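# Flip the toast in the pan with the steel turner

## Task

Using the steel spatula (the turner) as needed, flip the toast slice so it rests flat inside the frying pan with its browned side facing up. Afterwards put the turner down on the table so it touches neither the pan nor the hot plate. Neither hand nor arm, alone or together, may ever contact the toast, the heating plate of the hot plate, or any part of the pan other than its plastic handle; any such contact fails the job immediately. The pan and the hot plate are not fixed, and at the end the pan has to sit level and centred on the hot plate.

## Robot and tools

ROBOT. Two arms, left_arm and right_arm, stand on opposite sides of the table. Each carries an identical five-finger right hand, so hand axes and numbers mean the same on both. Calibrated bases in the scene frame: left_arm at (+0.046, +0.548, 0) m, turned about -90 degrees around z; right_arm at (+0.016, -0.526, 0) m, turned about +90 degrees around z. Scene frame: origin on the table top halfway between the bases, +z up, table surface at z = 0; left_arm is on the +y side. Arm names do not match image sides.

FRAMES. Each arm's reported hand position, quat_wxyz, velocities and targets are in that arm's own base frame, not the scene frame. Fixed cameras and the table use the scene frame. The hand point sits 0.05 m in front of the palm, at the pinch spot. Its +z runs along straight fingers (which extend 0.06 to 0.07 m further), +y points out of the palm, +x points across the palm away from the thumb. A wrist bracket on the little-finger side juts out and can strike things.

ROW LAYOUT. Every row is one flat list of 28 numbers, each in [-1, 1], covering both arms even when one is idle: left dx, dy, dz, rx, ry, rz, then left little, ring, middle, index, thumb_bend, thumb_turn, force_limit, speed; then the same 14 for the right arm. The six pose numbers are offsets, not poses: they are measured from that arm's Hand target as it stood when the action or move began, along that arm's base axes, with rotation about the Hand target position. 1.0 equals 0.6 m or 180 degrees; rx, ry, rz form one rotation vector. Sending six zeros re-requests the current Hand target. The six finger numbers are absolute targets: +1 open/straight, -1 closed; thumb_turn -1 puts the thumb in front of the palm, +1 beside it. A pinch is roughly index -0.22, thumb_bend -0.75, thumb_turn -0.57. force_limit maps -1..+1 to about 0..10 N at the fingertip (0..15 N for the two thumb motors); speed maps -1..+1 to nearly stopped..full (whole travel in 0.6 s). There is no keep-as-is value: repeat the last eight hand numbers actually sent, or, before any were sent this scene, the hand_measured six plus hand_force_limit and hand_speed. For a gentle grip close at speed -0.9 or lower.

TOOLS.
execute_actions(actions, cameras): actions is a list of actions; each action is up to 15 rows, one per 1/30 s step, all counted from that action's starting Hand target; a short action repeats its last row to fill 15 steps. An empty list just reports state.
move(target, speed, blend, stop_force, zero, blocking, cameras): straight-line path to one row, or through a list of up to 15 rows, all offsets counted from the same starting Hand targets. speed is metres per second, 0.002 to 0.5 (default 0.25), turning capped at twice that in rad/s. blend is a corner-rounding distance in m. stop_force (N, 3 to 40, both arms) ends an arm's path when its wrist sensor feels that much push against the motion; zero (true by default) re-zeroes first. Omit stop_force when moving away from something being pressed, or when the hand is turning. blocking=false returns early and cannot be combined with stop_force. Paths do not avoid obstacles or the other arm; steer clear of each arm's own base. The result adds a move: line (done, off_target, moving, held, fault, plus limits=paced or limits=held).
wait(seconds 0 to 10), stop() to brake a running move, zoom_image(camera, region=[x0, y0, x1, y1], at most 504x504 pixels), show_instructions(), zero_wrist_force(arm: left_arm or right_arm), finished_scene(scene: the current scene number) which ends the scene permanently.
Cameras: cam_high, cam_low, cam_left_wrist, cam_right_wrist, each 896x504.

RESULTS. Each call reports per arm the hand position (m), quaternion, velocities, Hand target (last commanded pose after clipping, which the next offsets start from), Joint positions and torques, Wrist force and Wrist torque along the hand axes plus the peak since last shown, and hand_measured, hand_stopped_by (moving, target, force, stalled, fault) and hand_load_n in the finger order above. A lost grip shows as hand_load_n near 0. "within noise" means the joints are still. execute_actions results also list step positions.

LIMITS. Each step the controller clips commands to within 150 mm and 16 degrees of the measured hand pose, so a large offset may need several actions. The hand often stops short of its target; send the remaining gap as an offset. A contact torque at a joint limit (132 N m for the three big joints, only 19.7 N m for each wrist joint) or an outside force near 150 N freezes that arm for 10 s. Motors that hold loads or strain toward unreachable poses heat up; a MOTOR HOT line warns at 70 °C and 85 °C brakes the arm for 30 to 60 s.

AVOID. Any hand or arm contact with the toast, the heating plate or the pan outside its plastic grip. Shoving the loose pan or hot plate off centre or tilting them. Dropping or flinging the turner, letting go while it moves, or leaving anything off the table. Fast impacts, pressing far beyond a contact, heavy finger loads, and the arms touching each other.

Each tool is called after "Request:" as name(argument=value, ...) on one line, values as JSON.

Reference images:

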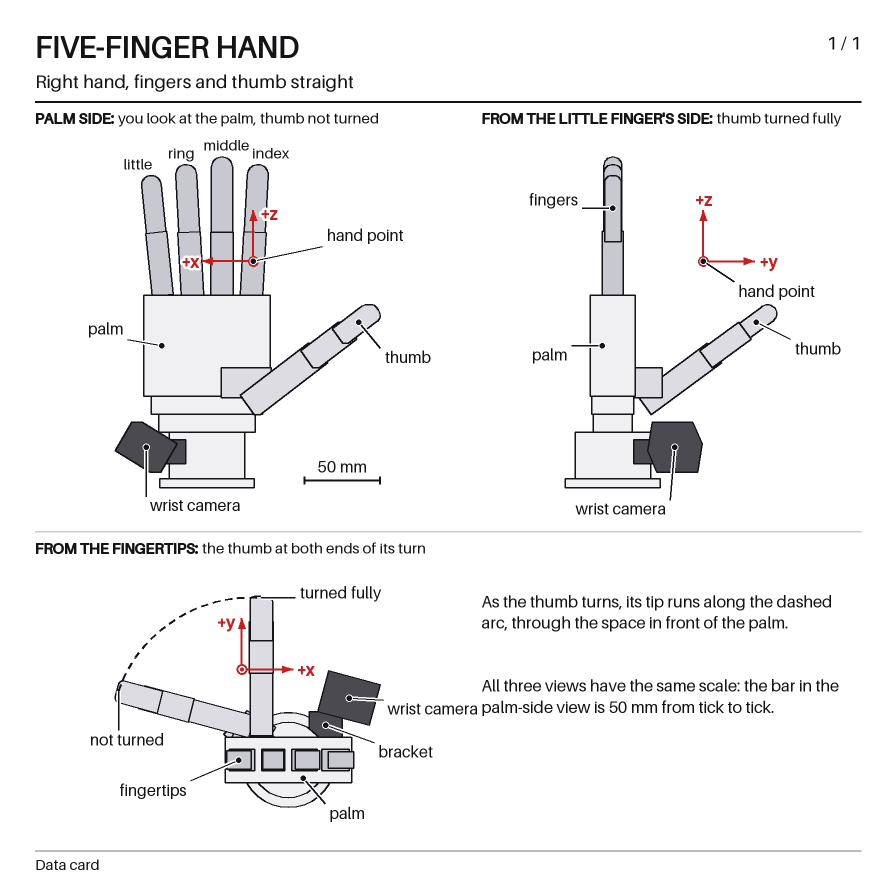

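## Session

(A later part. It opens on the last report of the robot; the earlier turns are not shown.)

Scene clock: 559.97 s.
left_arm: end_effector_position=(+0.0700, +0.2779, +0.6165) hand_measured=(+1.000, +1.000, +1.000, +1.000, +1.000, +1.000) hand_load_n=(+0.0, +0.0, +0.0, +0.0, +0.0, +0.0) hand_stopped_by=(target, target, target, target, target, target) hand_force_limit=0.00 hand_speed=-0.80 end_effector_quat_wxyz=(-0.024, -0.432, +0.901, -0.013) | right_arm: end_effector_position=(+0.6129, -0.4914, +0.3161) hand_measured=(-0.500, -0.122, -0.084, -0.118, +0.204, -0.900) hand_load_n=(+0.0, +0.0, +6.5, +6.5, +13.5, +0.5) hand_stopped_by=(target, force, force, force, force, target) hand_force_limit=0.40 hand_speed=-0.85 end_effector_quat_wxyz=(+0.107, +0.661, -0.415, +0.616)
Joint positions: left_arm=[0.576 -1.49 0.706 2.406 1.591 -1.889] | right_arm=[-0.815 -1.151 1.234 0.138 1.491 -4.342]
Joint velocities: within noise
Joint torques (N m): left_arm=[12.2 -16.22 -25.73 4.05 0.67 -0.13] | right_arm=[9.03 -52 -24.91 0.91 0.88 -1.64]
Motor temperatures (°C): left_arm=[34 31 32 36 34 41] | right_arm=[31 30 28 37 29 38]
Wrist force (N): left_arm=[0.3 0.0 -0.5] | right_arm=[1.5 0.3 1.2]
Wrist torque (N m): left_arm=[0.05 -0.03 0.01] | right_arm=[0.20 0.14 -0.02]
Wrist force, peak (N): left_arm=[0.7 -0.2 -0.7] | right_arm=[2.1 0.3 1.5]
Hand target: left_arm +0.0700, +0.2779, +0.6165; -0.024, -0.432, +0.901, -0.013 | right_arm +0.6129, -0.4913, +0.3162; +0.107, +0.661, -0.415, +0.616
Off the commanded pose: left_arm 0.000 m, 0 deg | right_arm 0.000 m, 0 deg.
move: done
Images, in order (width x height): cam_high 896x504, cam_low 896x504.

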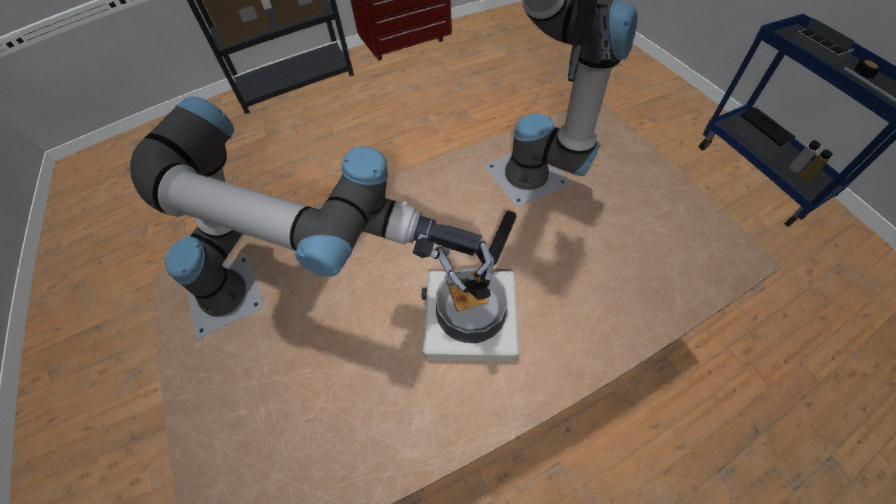

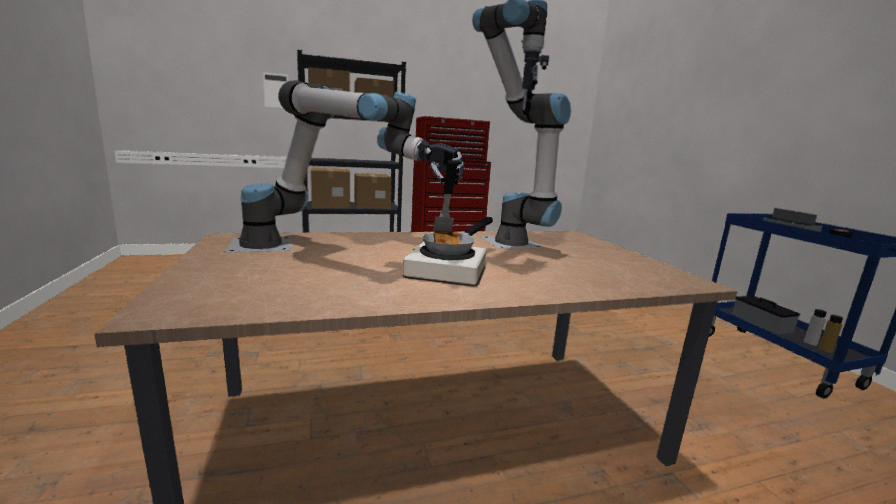

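Request:
move(target=[[0,0,0,0,0,0,1,1,1,1,1,1,0,-0.8,0,0,0.04,0,0,0,-0.5,-0.5,-0.5,-0.5,-0.75,-0.9,0.4,-0.85],[0,0,0,0,0,0,1,1,1,1,1,1,0,-0.8,0.06,0.13,0.12,0,0,0,-0.5,-0.5,-0.5,-0.5,-0.75,-0.9,0.4,-0.85]], speed=[0.05,0.2], cameras=["cam_high", "cam_low","cam_right_wrist","cam_left_wrist"])

Request:
zoom_image(camera="cam_high", region=[430, 240, 510, 320])

Request:
zoom_image(camera="cam_low", region=[410, 210, 480, 260])

Request:
zoom_image(camera="cam_right_wrist", region=[200, 140, 340, 280])

Scene clock: 565.47 s.
left_arm: end_effector_position=(+0.0700, +0.2779, +0.6165) hand_measured=(+1.000, +1.000, +1.000, +1.000, +1.000, +1.000) hand_load_n=(+0.0, +0.0, +0.0, +0.0, +0.0, +0.0) hand_stopped_by=(target, target, target, target, target, target) hand_force_limit=0.00 hand_speed=-0.80 end_effector_quat_wxyz=(-0.024, -0.432, +0.901, -0.013) | right_arm: end_effector_position=(+0.6489, -0.4134, +0.3881) hand_measured=(-0.500, -0.120, -0.084, -0.118, +0.204, -0.900) hand_load_n=(+0.0, +1.0, +2.5, +8.0, +12.5, +1.5) hand_stopped_by=(target, force, force, force, force, target) hand_force_limit=0.40 hand_speed=-0.85 end_effector_quat_wxyz=(+0.107, +0.661, -0.415, +0.616)
Joint positions: left_arm=[0.576 -1.49 0.706 2.406 1.591 -1.889] | right_arm=[-0.662 -1.164 1.069 0.316 1.639 -4.309]
Joint velocities: within noise
Joint torques (N m): left_arm=[12.64 -17.33 -26.33 3.85 0.67 -0.3] | right_arm=[4.04 -51.88 -24.5 -3.37 0.66 -1.69]
Motor temperatures (°C): left_arm=[34 31 32 36 34 41] | right_arm=[31 30 28 37 29 38]
Wrist force (N): left_arm=[0.2 -0.1 -0.5] | right_arm=[-2.1 0.1 0.8]
Wrist torque (N m): left_arm=[0.03 -0.02 0.00] | right_arm=[0.16 0.31 -0.18]
Wrist force, peak (N): left_arm=[0.4 -0.5 -0.7] | right_arm=[-1.9 2.7 1.8]
Hand target: left_arm +0.0700, +0.2779, +0.6165; -0.024, -0.432, +0.901, -0.013 | right_arm +0.6489, -0.4133, +0.3882; +0.107, +0.661, -0.415, +0.616
Off the commanded pose: left_arm 0.000 m, 0 deg | right_arm 0.000 m, 0 deg.
move: done
camera_calibration:
cam_left_wrist: T_world_to_cam=[[-0.906317, 0.42185, 0.0251585, -0.0670651], [0.378314, 0.783371, 0.493162, -0.552737], [0.188332, 0.456479, -0.869573, 0.507639], [0, 0, 0, 1]] pos_world=[0.0527211, 0.229563, 0.715705]
cam_right_wrist: T_world_to_cam=[[-0.677155, -0.717992, -0.161086, 0.214569], [-0.422715, 0.558753, -0.713517, 0.787303], [0.602307, -0.415068, -0.681868, -0.184324], [0, 0, 0, 1]] pos_world=[0.589121, -0.362356, 0.470634]

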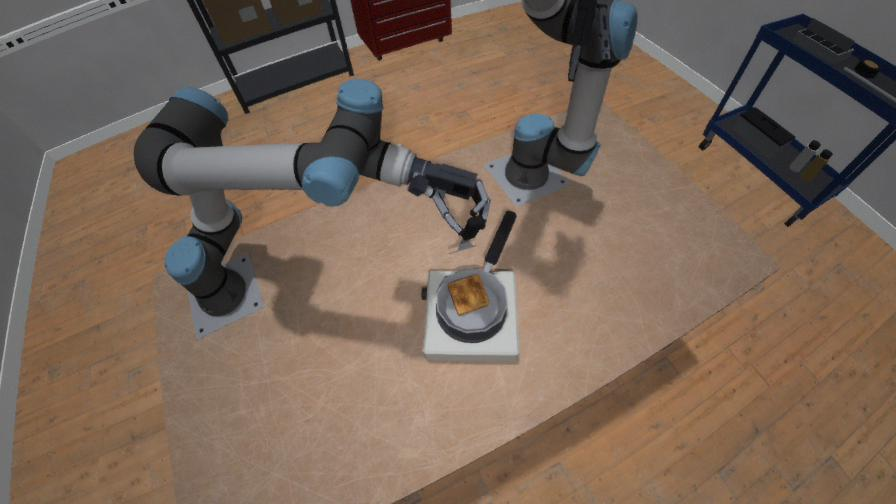

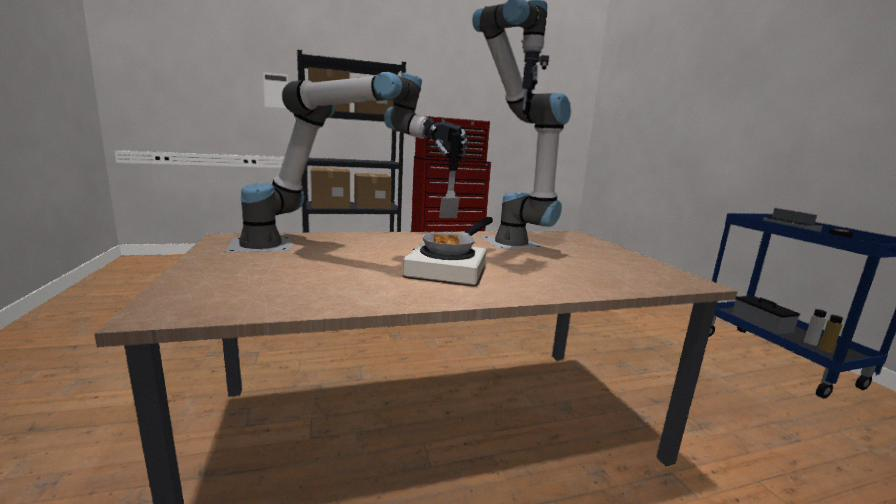

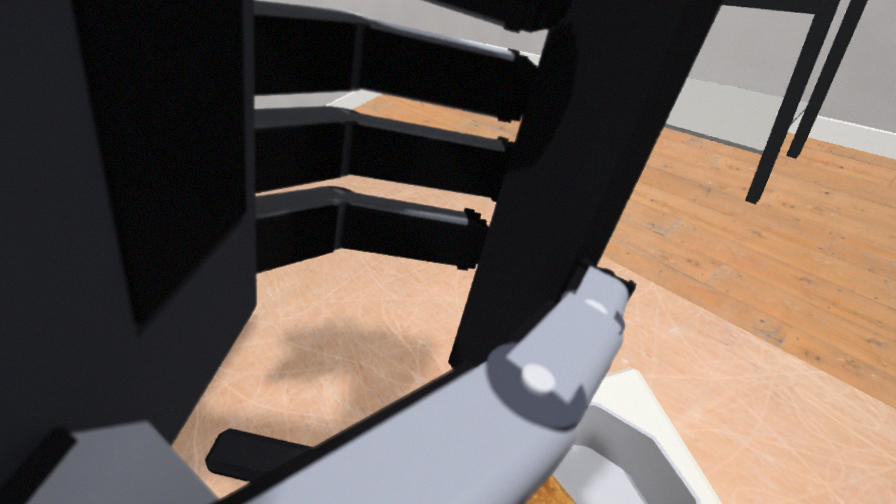

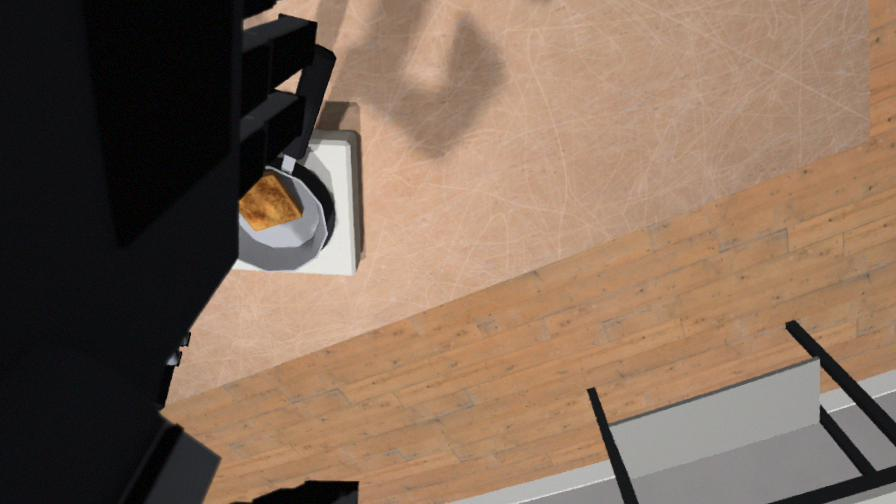

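Scaled by 6.300 from the camera's 896x504 image, which has a finer 1280x720 frame.

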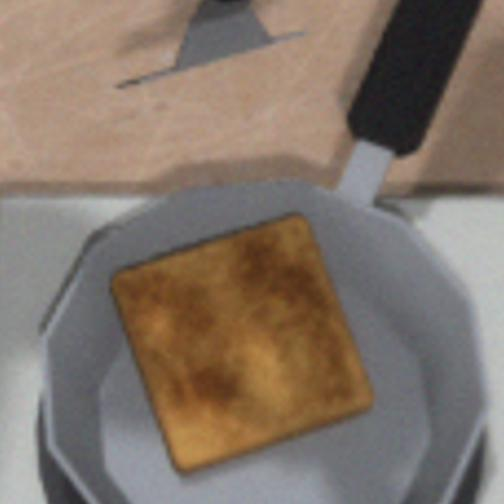

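Scaled by 7.200 from the camera's 896x504 image, which has a finer 1280x720 frame.

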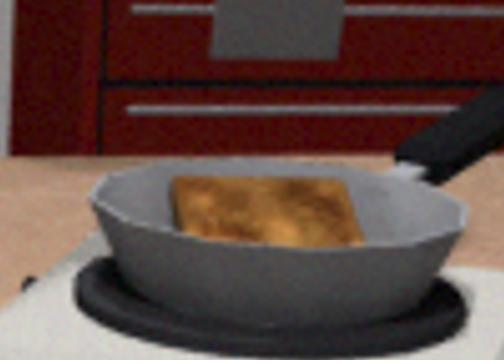

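Scaled by 3.600 from the camera's 896x504 image, which has a finer 1280x720 frame.

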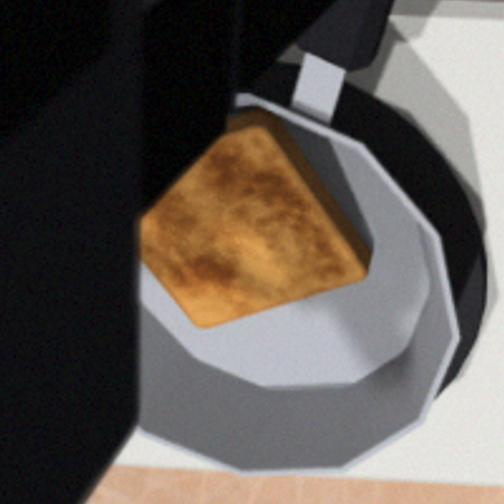

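Request:
move(target=[[0,0,0,0,0,0,1,1,1,1,1,1,0,-0.8,-0.0355,-0.0083,0,-0.0656,0.0119,0,-0.5,-0.5,-0.5,-0.5,-0.75,-0.9,0.4,-0.85],[0,0,0,0,0,0,1,1,1,1,1,1,0,-0.8,-0.0357,-0.0117,-0.0697,-0.0656,0.0119,0,-0.5,-0.5,-0.5,-0.5,-0.75,-0.9,0.4,-0.85]], speed=[0.1,0.03], cameras=["cam_high", "cam_low","cam_right_wrist"])

Request:
zoom_image(camera="cam_high", region=[430, 240, 510, 320])

Request:
zoom_image(camera="cam_low", region=[410, 210, 480, 260])

Request:
zoom_image(camera="cam_right_wrist", region=[200, 140, 340, 280])

Scene clock: 574.90 s.
left_arm: end_effector_position=(+0.0700, +0.2779, +0.6165) hand_measured=(+1.000, +1.000, +1.000, +1.000, +1.000, +1.000) hand_load_n=(+0.0, +0.0, +0.0, +0.0, +0.0, +0.0) hand_stopped_by=(target, target, target, target, target, target) hand_force_limit=0.00 hand_speed=-0.80 end_effector_quat_wxyz=(-0.024, -0.432, +0.901, -0.013) | right_arm: end_effector_position=(+0.6275, -0.4203, +0.3462) hand_measured=(-0.500, -0.120, -0.084, -0.118, +0.204, -0.900) hand_load_n=(+0.0, +1.0, +2.5, +8.0, +12.5, +1.0) hand_stopped_by=(target, force, force, force, force, target) hand_force_limit=0.40 hand_speed=-0.85 end_effector_quat_wxyz=(+0.182, +0.658, -0.347, +0.643) end_effector_velocity=(+0.000, +0.000, +0.000) end_effector_angular_velocity=(+0.002, +0.002, +0.000)
Joint positions: left_arm=[0.576 -1.49 0.706 2.406 1.591 -1.889] | right_arm=[-0.667 -1.244 1.372 -0.021 1.665 -4.493]
Joint velocities: left_arm=[within noise] | right_arm=[0 0 -0.002 0.005 -0.001 0]
Joint torques (N m): left_arm=[12.31 -15.45 -24.98 3.97 0.57 -0.56] | right_arm=[-7.68 -46.02 -38.71 0 -1 -1.58]
Motor temperatures (°C): left_arm=[34 31 32 36 34 41] | right_arm=[31 30 28 37 29 38]
Wrist force (N): left_arm=[0.2 0.2 -0.5] | right_arm=[-2.4 0.2 0.9]
Wrist torque (N m): left_arm=[0.07 -0.02 0.02] | right_arm=[0.18 0.28 -0.22]
Wrist force, peak (N): left_arm=[0.4 -0.4 -0.9] | right_arm=[-2.9 0.3 1.5]
Hand target: left_arm +0.0700, +0.2779, +0.6165; -0.024, -0.432, +0.901, -0.013 | right_arm +0.6275, -0.4203, +0.3464; +0.182, +0.658, -0.347, +0.643
Off the commanded pose: left_arm 0.000 m, 0 deg | right_arm 0.000 m, 0 deg.
move: done
camera_calibration:
cam_right_wrist: T_world_to_cam=[[-0.679933, -0.73313, 0.0145212, 0.12289], [-0.451048, 0.402541, -0.796566, 0.733128], [0.578141, -0.548161, -0.604378, -0.270478], [0, 0, 0, 1]] pos_world=[0.570607, -0.353285, 0.418729]
Images, in order (width x height): cam_high 896x504, cam_low 896x504, cam_right_wrist 896x504.

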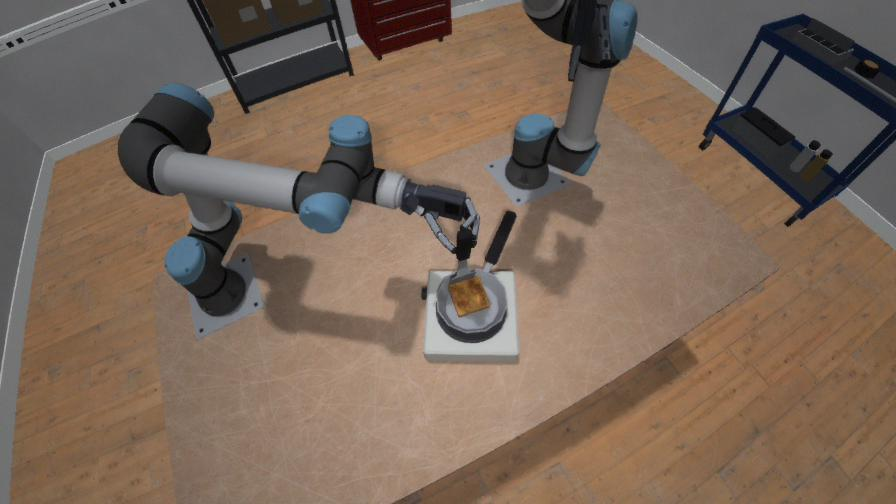

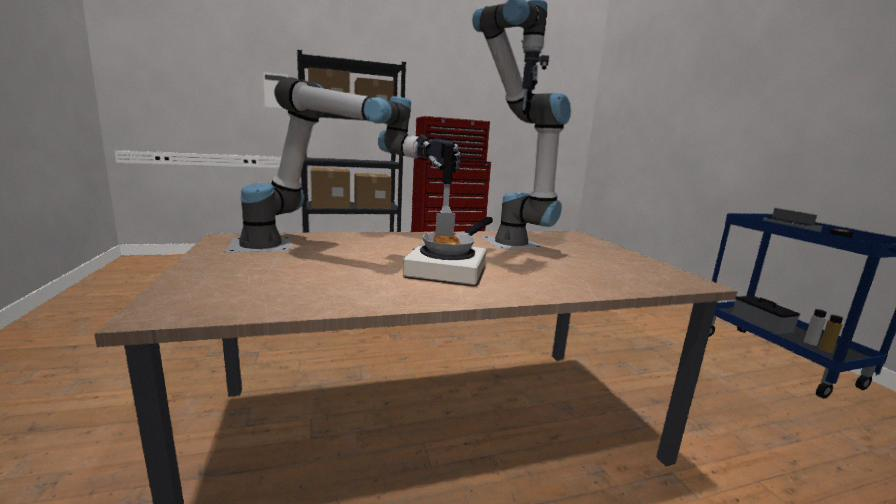

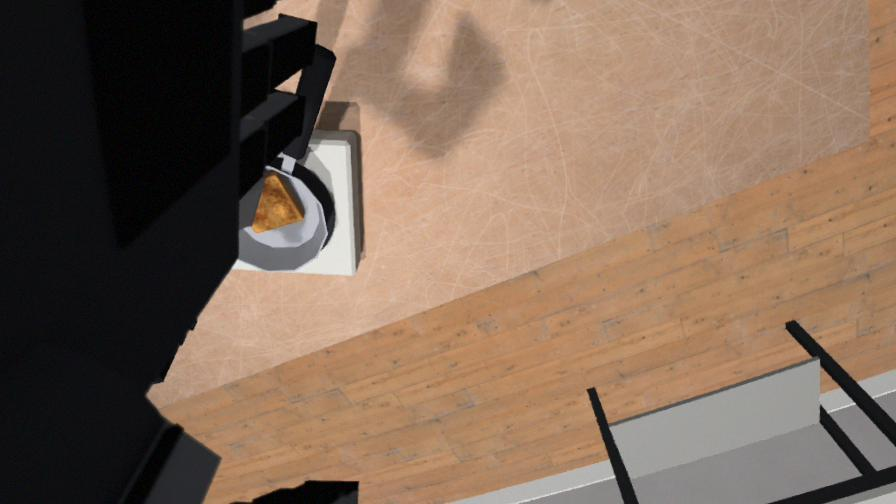

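Scaled by 6.300 from the camera's 896x504 image, which has a finer 1280x720 frame.

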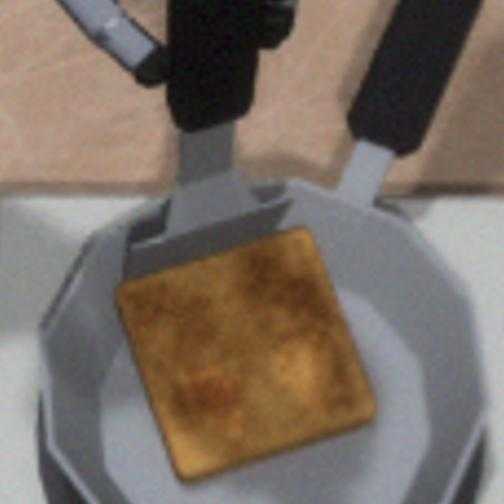

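Scaled by 7.200 from the camera's 896x504 image, which has a finer 1280x720 frame.

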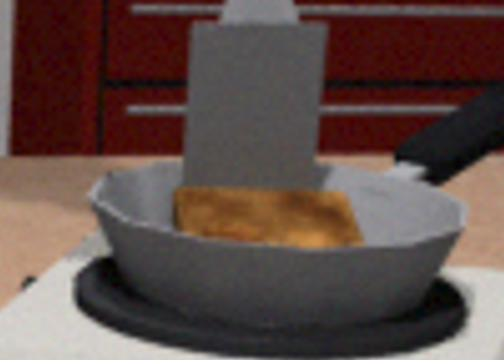

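Scaled by 3.600 from the camera's 896x504 image, which has a finer 1280x720 frame.

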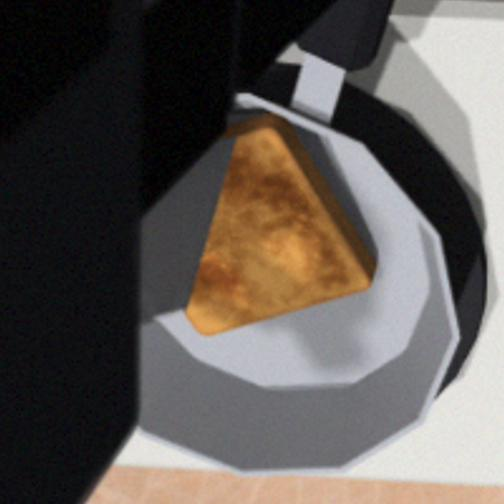

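Request:
move(target=[[0,0,0,0,0,0,1,1,1,1,1,1,0,-0.8,-0.0042,-0.0232,-0.0167,0,0,0,-0.5,-0.5,-0.5,-0.5,-0.75,-0.9,0.4,-0.85],[0,0,0,0,0,0,1,1,1,1,1,1,0,-0.8,-0.0085,-0.0463,-0.0417,0,0,0,-0.5,-0.5,-0.5,-0.5,-0.75,-0.9,0.4,-0.85]], speed=0.02, stop_force=10, cameras=["cam_high", "cam_low","cam_right_wrist"])

Request:
zoom_image(camera="cam_high", region=[430, 240, 510, 320])

Request:
zoom_image(camera="cam_low", region=[410, 210, 480, 260])

Request:
zoom_image(camera="cam_right_wrist", region=[200, 140, 340, 280])

Scene clock: 579.83 s.
left_arm: end_effector_position=(+0.0700, +0.2779, +0.6165) hand_measured=(+1.000, +1.000, +1.000, +1.000, +1.000, +1.000) hand_load_n=(+0.0, +0.0, +0.0, +0.0, +0.0, +0.0) hand_stopped_by=(target, target, target, target, target, target) hand_force_limit=0.00 hand_speed=-0.80 end_effector_quat_wxyz=(-0.024, -0.432, +0.901, -0.013) | right_arm: end_effector_position=(+0.6224, -0.4481, +0.3214) hand_measured=(-0.500, -0.122, -0.084, -0.118, +0.204, -0.900) hand_load_n=(+0.0, +0.0, +3.5, +9.0, +12.0, +0.0) hand_stopped_by=(target, force, force, force, force, target) hand_force_limit=0.40 hand_speed=-0.85 end_effector_quat_wxyz=(+0.182, +0.658, -0.347, +0.643)
Joint positions: left_arm=[0.576 -1.49 0.706 2.406 1.591 -1.889] | right_arm=[-0.715 -1.217 1.4 -0.076 1.617 -4.498]
Joint velocities: within noise
Joint torques (N m): left_arm=[12.24 -17.48 -25.71 3.76 0.61 -0.47] | right_arm=[9.01 -50.52 -38.72 0.3 1.16 -2.18]
Motor temperatures (°C): left_arm=[34 31 32 36 34 41] | right_arm=[31 30 28 37 29 38]
Wrist force (N): left_arm=[0.0 -0.2 -0.4] | right_arm=[-2.3 -0.1 0.6]
Wrist torque (N m): left_arm=[0.01 0.01 -0.02] | right_arm=[0.19 0.30 -0.21]
Wrist force, peak (N): left_arm=[0.2 -0.1 -0.9] | right_arm=[9.7 -0.2 0.7]
Hand target: left_arm +0.0700, +0.2779, +0.6165; -0.024, -0.432, +0.901, -0.013 | right_arm +0.6224, -0.4481, +0.3214; +0.182, +0.658, -0.347, +0.643
Off the commanded pose: left_arm 0.000 m, 0 deg | right_arm 0.000 m, 0 deg.
move: done
camera_calibration:
cam_right_wrist: T_world_to_cam=[[-0.679931, -0.733133, 0.0145203, 0.099425], [-0.451012, 0.402505, -0.796604, 0.722172], [0.578172, -0.548184, -0.604327, -0.297816], [0, 0, 0, 1]] pos_world=[0.565499, -0.381045, 0.393863]
Images, in order (width x height): cam_high 896x504, cam_low 896x504, cam_right_wrist 896x504.

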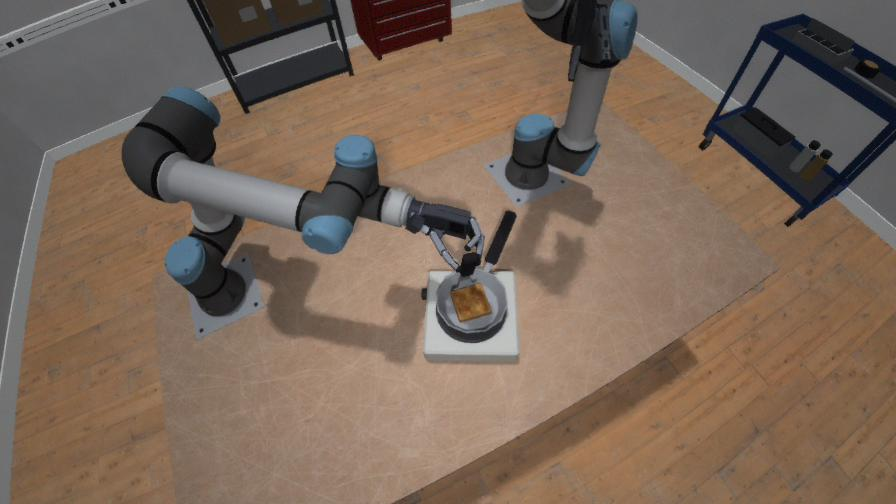

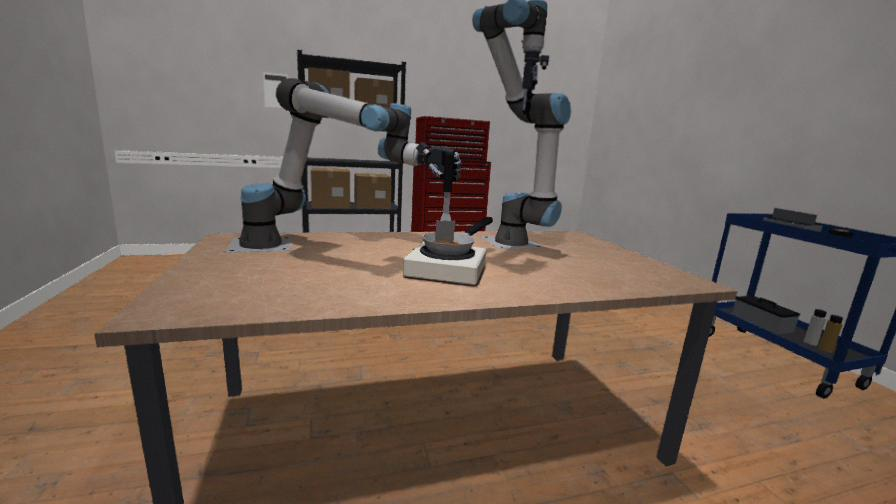

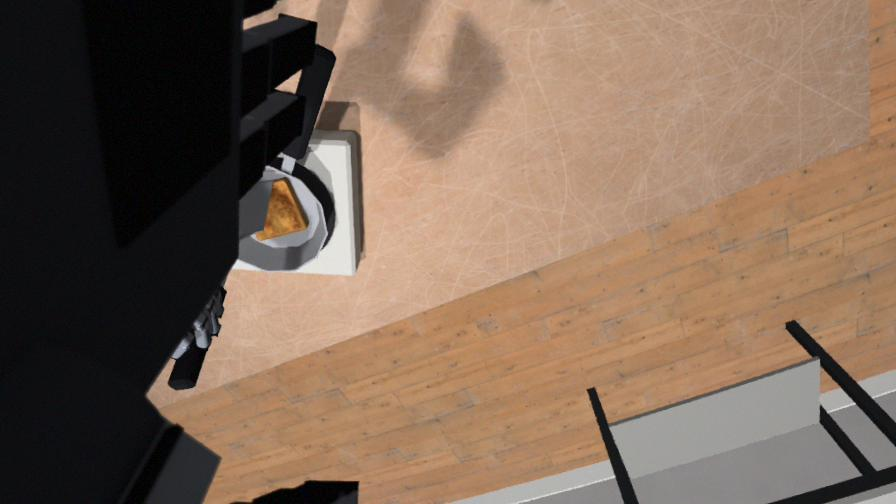

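Scaled by 6.300 from the camera's 896x504 image, which has a finer 1280x720 frame.

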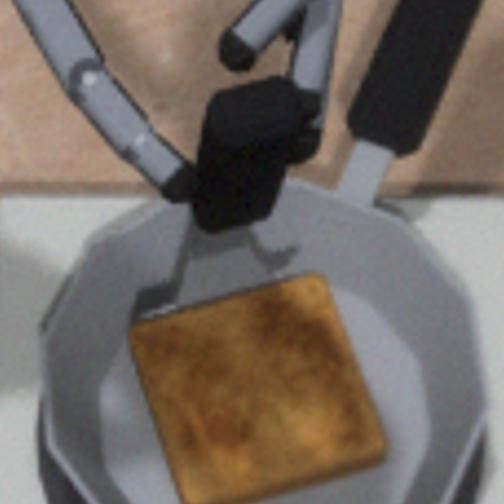

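Scaled by 7.200 from the camera's 896x504 image, which has a finer 1280x720 frame.

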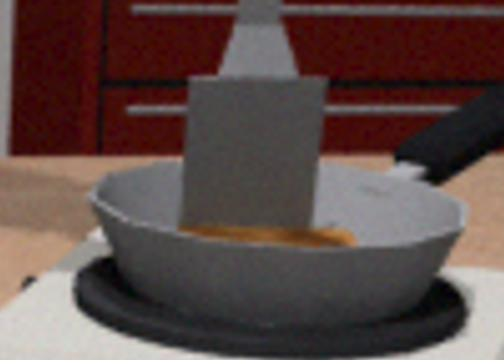

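Scaled by 3.600 from the camera's 896x504 image, which has a finer 1280x720 frame.

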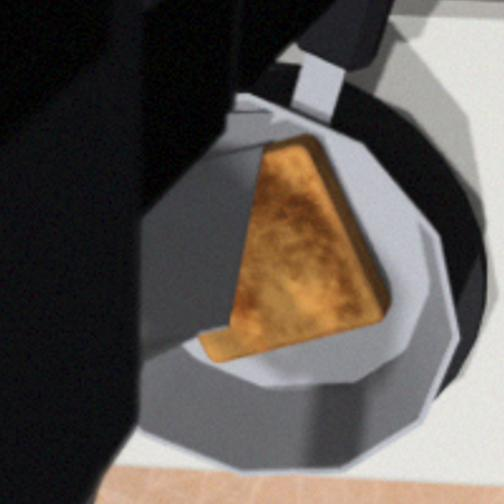

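Request:
move(target=[[0,0,0,0,0,0,1,1,1,1,1,1,0,-0.8,0.0017,0.01,0.0167,0,0,0,-0.5,-0.5,-0.5,-0.5,-0.75,-0.9,0.4,-0.85],[0,0,0,0,0,0,1,1,1,1,1,1,0,-0.8,0.0017,0.01,0.08,0,0,0,-0.5,-0.5,-0.5,-0.5,-0.75,-0.9,0.4,-0.85],[0,0,0,0,0,0,1,1,1,1,1,1,0,-0.8,-0.1,0.1,0.25,0,0,0,-0.5,-0.5,-0.5,-0.5,-0.75,-0.9,0.4,-0.85]], speed=[0.03,0.05,0.2], cameras=["cam_high", "cam_low","cam_right_wrist"])

Request:
zoom_image(camera="cam_high", region=[415, 250, 525, 370])

Request:
zoom_image(camera="cam_low", region=[400, 220, 500, 290])

Request:
zoom_image(camera="cam_right_wrist", region=[200, 140, 340, 280])

Scene clock: 583.73 s.
left_arm: end_effector_position=(+0.0700, +0.2779, +0.6165) hand_measured=(+1.000, +1.000, +1.000, +1.000, +1.000, +1.000) hand_load_n=(+0.0, +0.0, +0.0, +0.0, +0.0, +0.0) hand_stopped_by=(target, target, target, target, target, target) hand_force_limit=0.00 hand_speed=-0.80 end_effector_quat_wxyz=(-0.024, -0.432, +0.901, -0.013) | right_arm: end_effector_position=(+0.5624, -0.3881, +0.4714) hand_measured=(-0.500, -0.122, -0.084, -0.118, +0.204, -0.900) hand_load_n=(+0.0, +0.5, +3.0, +8.5, +12.0, -0.5) hand_stopped_by=(target, force, force, force, force, target) hand_force_limit=0.40 hand_speed=-0.85 end_effector_quat_wxyz=(+0.182, +0.658, -0.347, +0.643)
Joint positions: left_arm=[0.576 -1.49 0.706 2.406 1.591 -1.889] | right_arm=[-0.701 -1.424 1.279 0.253 1.631 -4.497]
Joint velocities: within noise
Joint torques (N m): left_arm=[10.88 -16.34 -24.82 3.64 0.73 -0.63] | right_arm=[-1.29 -40.8 -20.11 -1.54 -0.29 1.62]
Motor temperatures (°C): left_arm=[34 31 32 36 34 41] | right_arm=[31 30 28 37 29 38]
Wrist force (N): left_arm=[0.1 -0.1 -0.3] | right_arm=[-2.6 0.1 1.3]
Wrist torque (N m): left_arm=[0.02 -0.01 -0.01] | right_arm=[0.18 0.37 -0.25]
Wrist force, peak (N): left_arm=[0.7 0.0 -0.6] | right_arm=[-4.0 0.3 2.7]
Hand target: left_arm +0.0700, +0.2779, +0.6165; -0.024, -0.432, +0.901, -0.013 | right_arm +0.5624, -0.3881, +0.4714; +0.182, +0.658, -0.347, +0.643
Off the commanded pose: left_arm 0.000 m, 0 deg | right_arm 0.000 m, 0 deg.
move: done
camera_calibration:
cam_right_wrist: T_world_to_cam=[[-0.679926, -0.733137, 0.0145082, 0.100478], [-0.450922, 0.402428, -0.796694, 0.790457], [0.578247, -0.548235, -0.604209, -0.139752], [0, 0, 0, 1]] pos_world=[0.505563, -0.321055, 0.543856]
Images, in order (width x height): cam_high 896x504, cam_low 896x504, cam_right_wrist 896x504.

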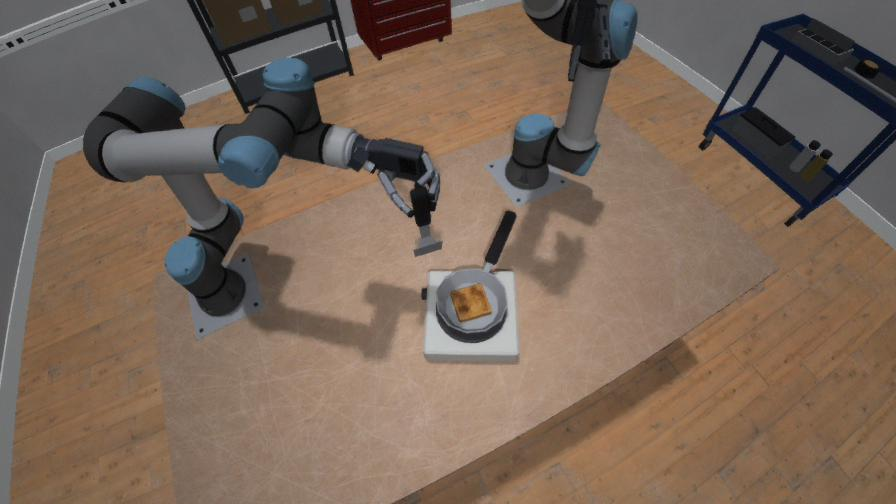

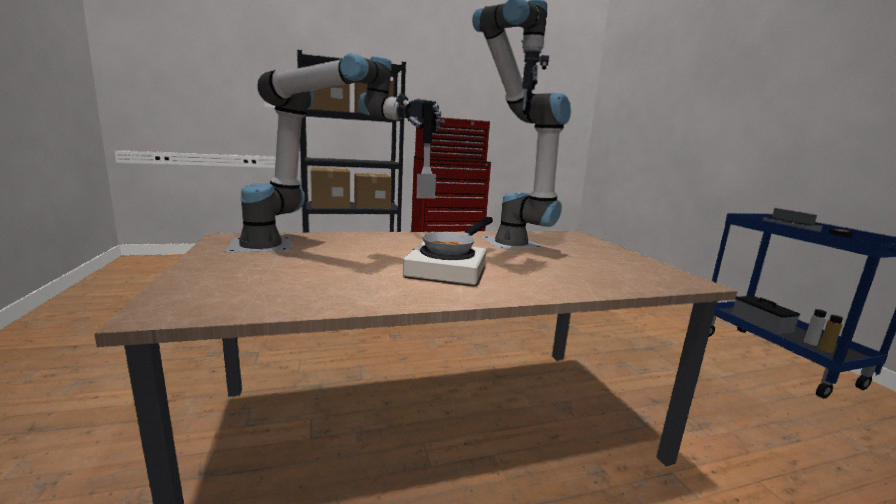

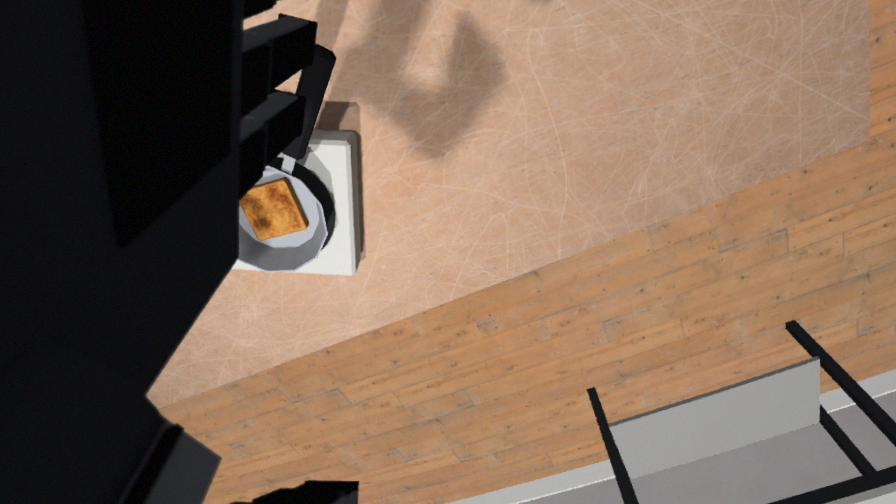

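Scaled by 4.200 from the camera's 896x504 image, which has a finer 1280x720 frame.

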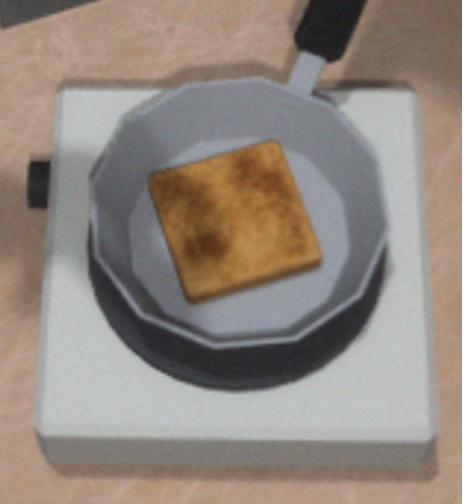

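Scaled by 5.040 from the camera's 896x504 image, which has a finer 1280x720 frame.

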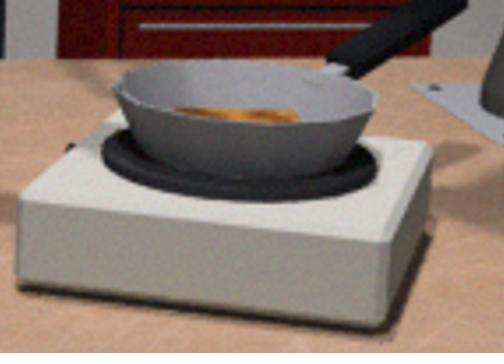

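Scaled by 3.600 from the camera's 896x504 image, which has a finer 1280x720 frame.

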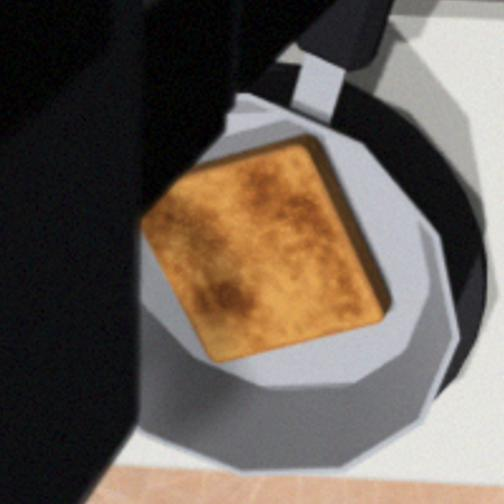

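Request:
move(target=[[0,0,0,0,0,0,1,1,1,1,1,1,0,-0.8,0.1017,-0.09,-0.17,0,0,0,-0.5,-0.5,-0.5,-0.5,-0.75,-0.9,0.4,-0.85],[0,0,0,0,0,0,1,1,1,1,1,1,0,-0.8,0.1017,-0.09,-0.2333,0,0,0,-0.5,-0.5,-0.5,-0.5,-0.75,-0.9,0.4,-0.85],[0,0,0,0,0,0,1,1,1,1,1,1,0,-0.8,0.1,-0.1,-0.25,0,0,0,-0.5,-0.5,-0.5,-0.5,-0.75,-0.9,0.4,-0.85],[0,0,0,0,0,0,1,1,1,1,1,1,0,-0.8,0.0982,-0.1117,-0.2617,0,0,0,-0.5,-0.5,-0.5,-0.5,-0.75,-0.9,0.4,-0.85]], speed=[0.2,0.05,0.02,0.02], cameras=["cam_high", "cam_low","cam_right_wrist"])

Request:
zoom_image(camera="cam_high", region=[415, 250, 525, 370])

Request:
zoom_image(camera="cam_low", region=[400, 220, 500, 290])

Scene clock: 592.50 s.
left_arm: end_effector_position=(+0.0700, +0.2779, +0.6165) hand_measured=(+1.000, +1.000, +1.000, +1.000, +1.000, +1.000) hand_load_n=(+0.0, +0.0, +0.0, +0.0, +0.0, +0.0) hand_stopped_by=(target, target, target, target, target, target) hand_force_limit=0.00 hand_speed=-0.80 end_effector_quat_wxyz=(-0.024, -0.432, +0.901, -0.013) | right_arm: end_effector_position=(+0.6213, -0.4552, +0.3144) hand_measured=(-0.500, -0.120, -0.084, -0.118, +0.204, -0.900) hand_load_n=(+0.0, +1.5, +4.0, +8.0, +12.0, -4.0) hand_stopped_by=(target, force, force, force, force, target) hand_force_limit=0.40 hand_speed=-0.85 end_effector_quat_wxyz=(+0.182, +0.658, -0.347, +0.643) end_effector_velocity=(-0.001, +0.000, -0.002) end_effector_angular_velocity=(+0.003, +0.005, -0.001)
Joint positions: left_arm=[0.576 -1.49 0.706 2.406 1.591 -1.889] | right_arm=[-0.726 -1.208 1.406 -0.091 1.606 -4.499]
Joint velocities: left_arm=[within noise] | right_arm=[0 0.001 0 0.005 0.001 0]
Joint torques (N m): left_arm=[11.64 -16.53 -25.97 3.79 0.68 -0.48] | right_arm=[5.81 -41.34 -18.61 1.78 0.55 -1.07]
Motor temperatures (°C): left_arm=[34 31 32 36 34 41] | right_arm=[31 30 28 37 29 38]
Wrist force (N): left_arm=[0.2 -0.3 -0.6] | right_arm=[7.8 -0.5 2.0]
Wrist torque (N m): left_arm=[0.01 -0.02 0.00] | right_arm=[0.24 0.19 -0.20]
Wrist force, peak (N): left_arm=[0.5 -0.2 -0.8] | right_arm=[7.9 -0.6 1.7]
Hand target: left_arm +0.0700, +0.2779, +0.6165; -0.024, -0.432, +0.901, -0.013 | right_arm +0.6213, -0.4551, +0.3144; +0.182, +0.658, -0.347, +0.643
Off the commanded pose: left_arm 0.000 m, 0 deg | right_arm 0.000 m, 0 deg.
move: done
camera_calibration:
cam_right_wrist: T_world_to_cam=[[-0.679919, -0.733142, 0.0145607, 0.0935278], [-0.450909, 0.402351, -0.79674, 0.718878], [0.578266, -0.548285, -0.604146, -0.305515], [0, 0, 0, 1]] pos_world=[0.564408, -0.388181, 0.386822]
Images, in order (width x height): cam_high 896x504, cam_low 896x504, cam_right_wrist 896x504.

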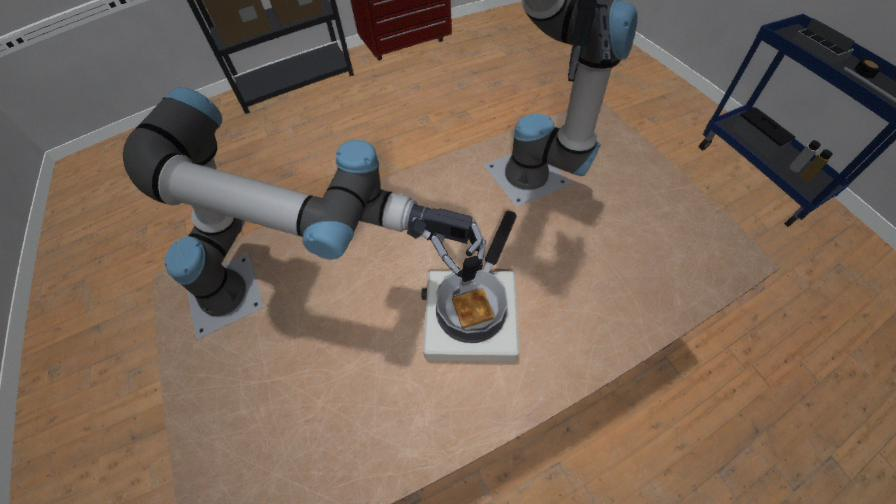

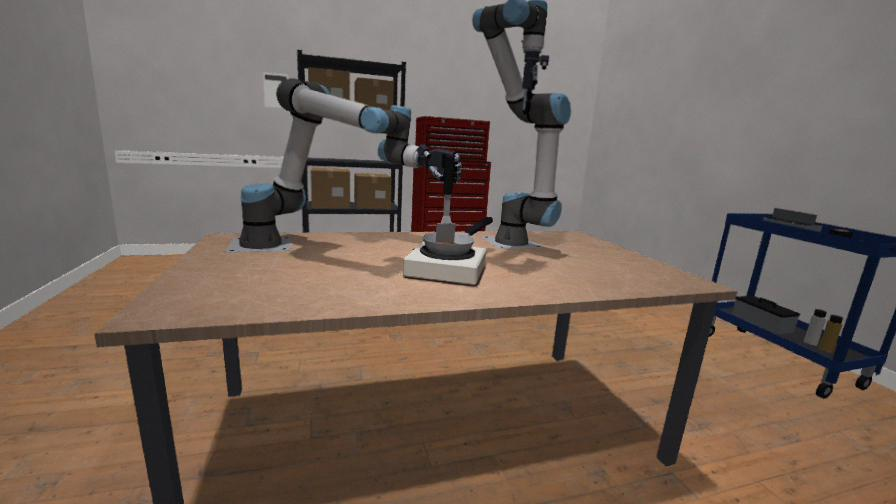

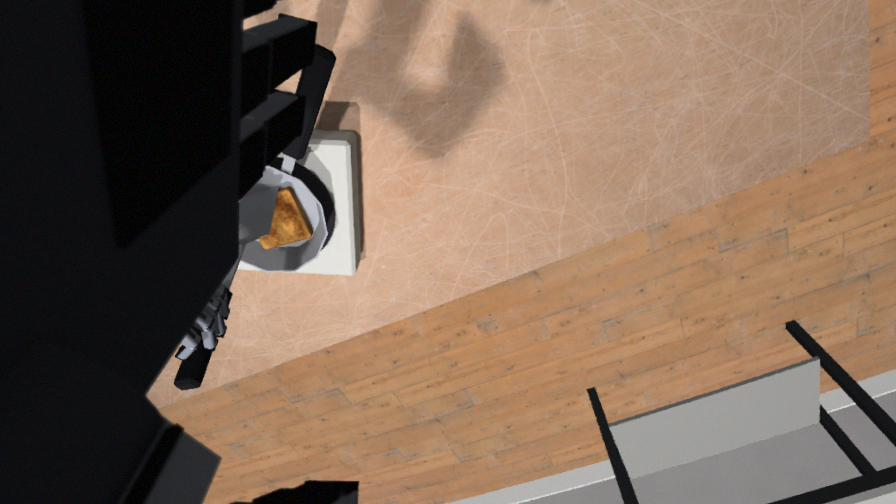

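Scaled by 4.200 from the camera's 896x504 image, which has a finer 1280x720 frame.

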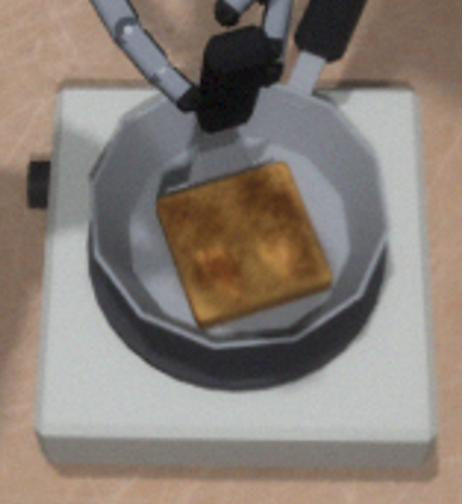

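Scaled by 5.040 from the camera's 896x504 image, which has a finer 1280x720 frame.

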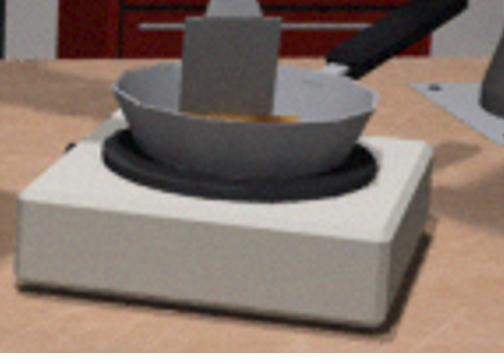

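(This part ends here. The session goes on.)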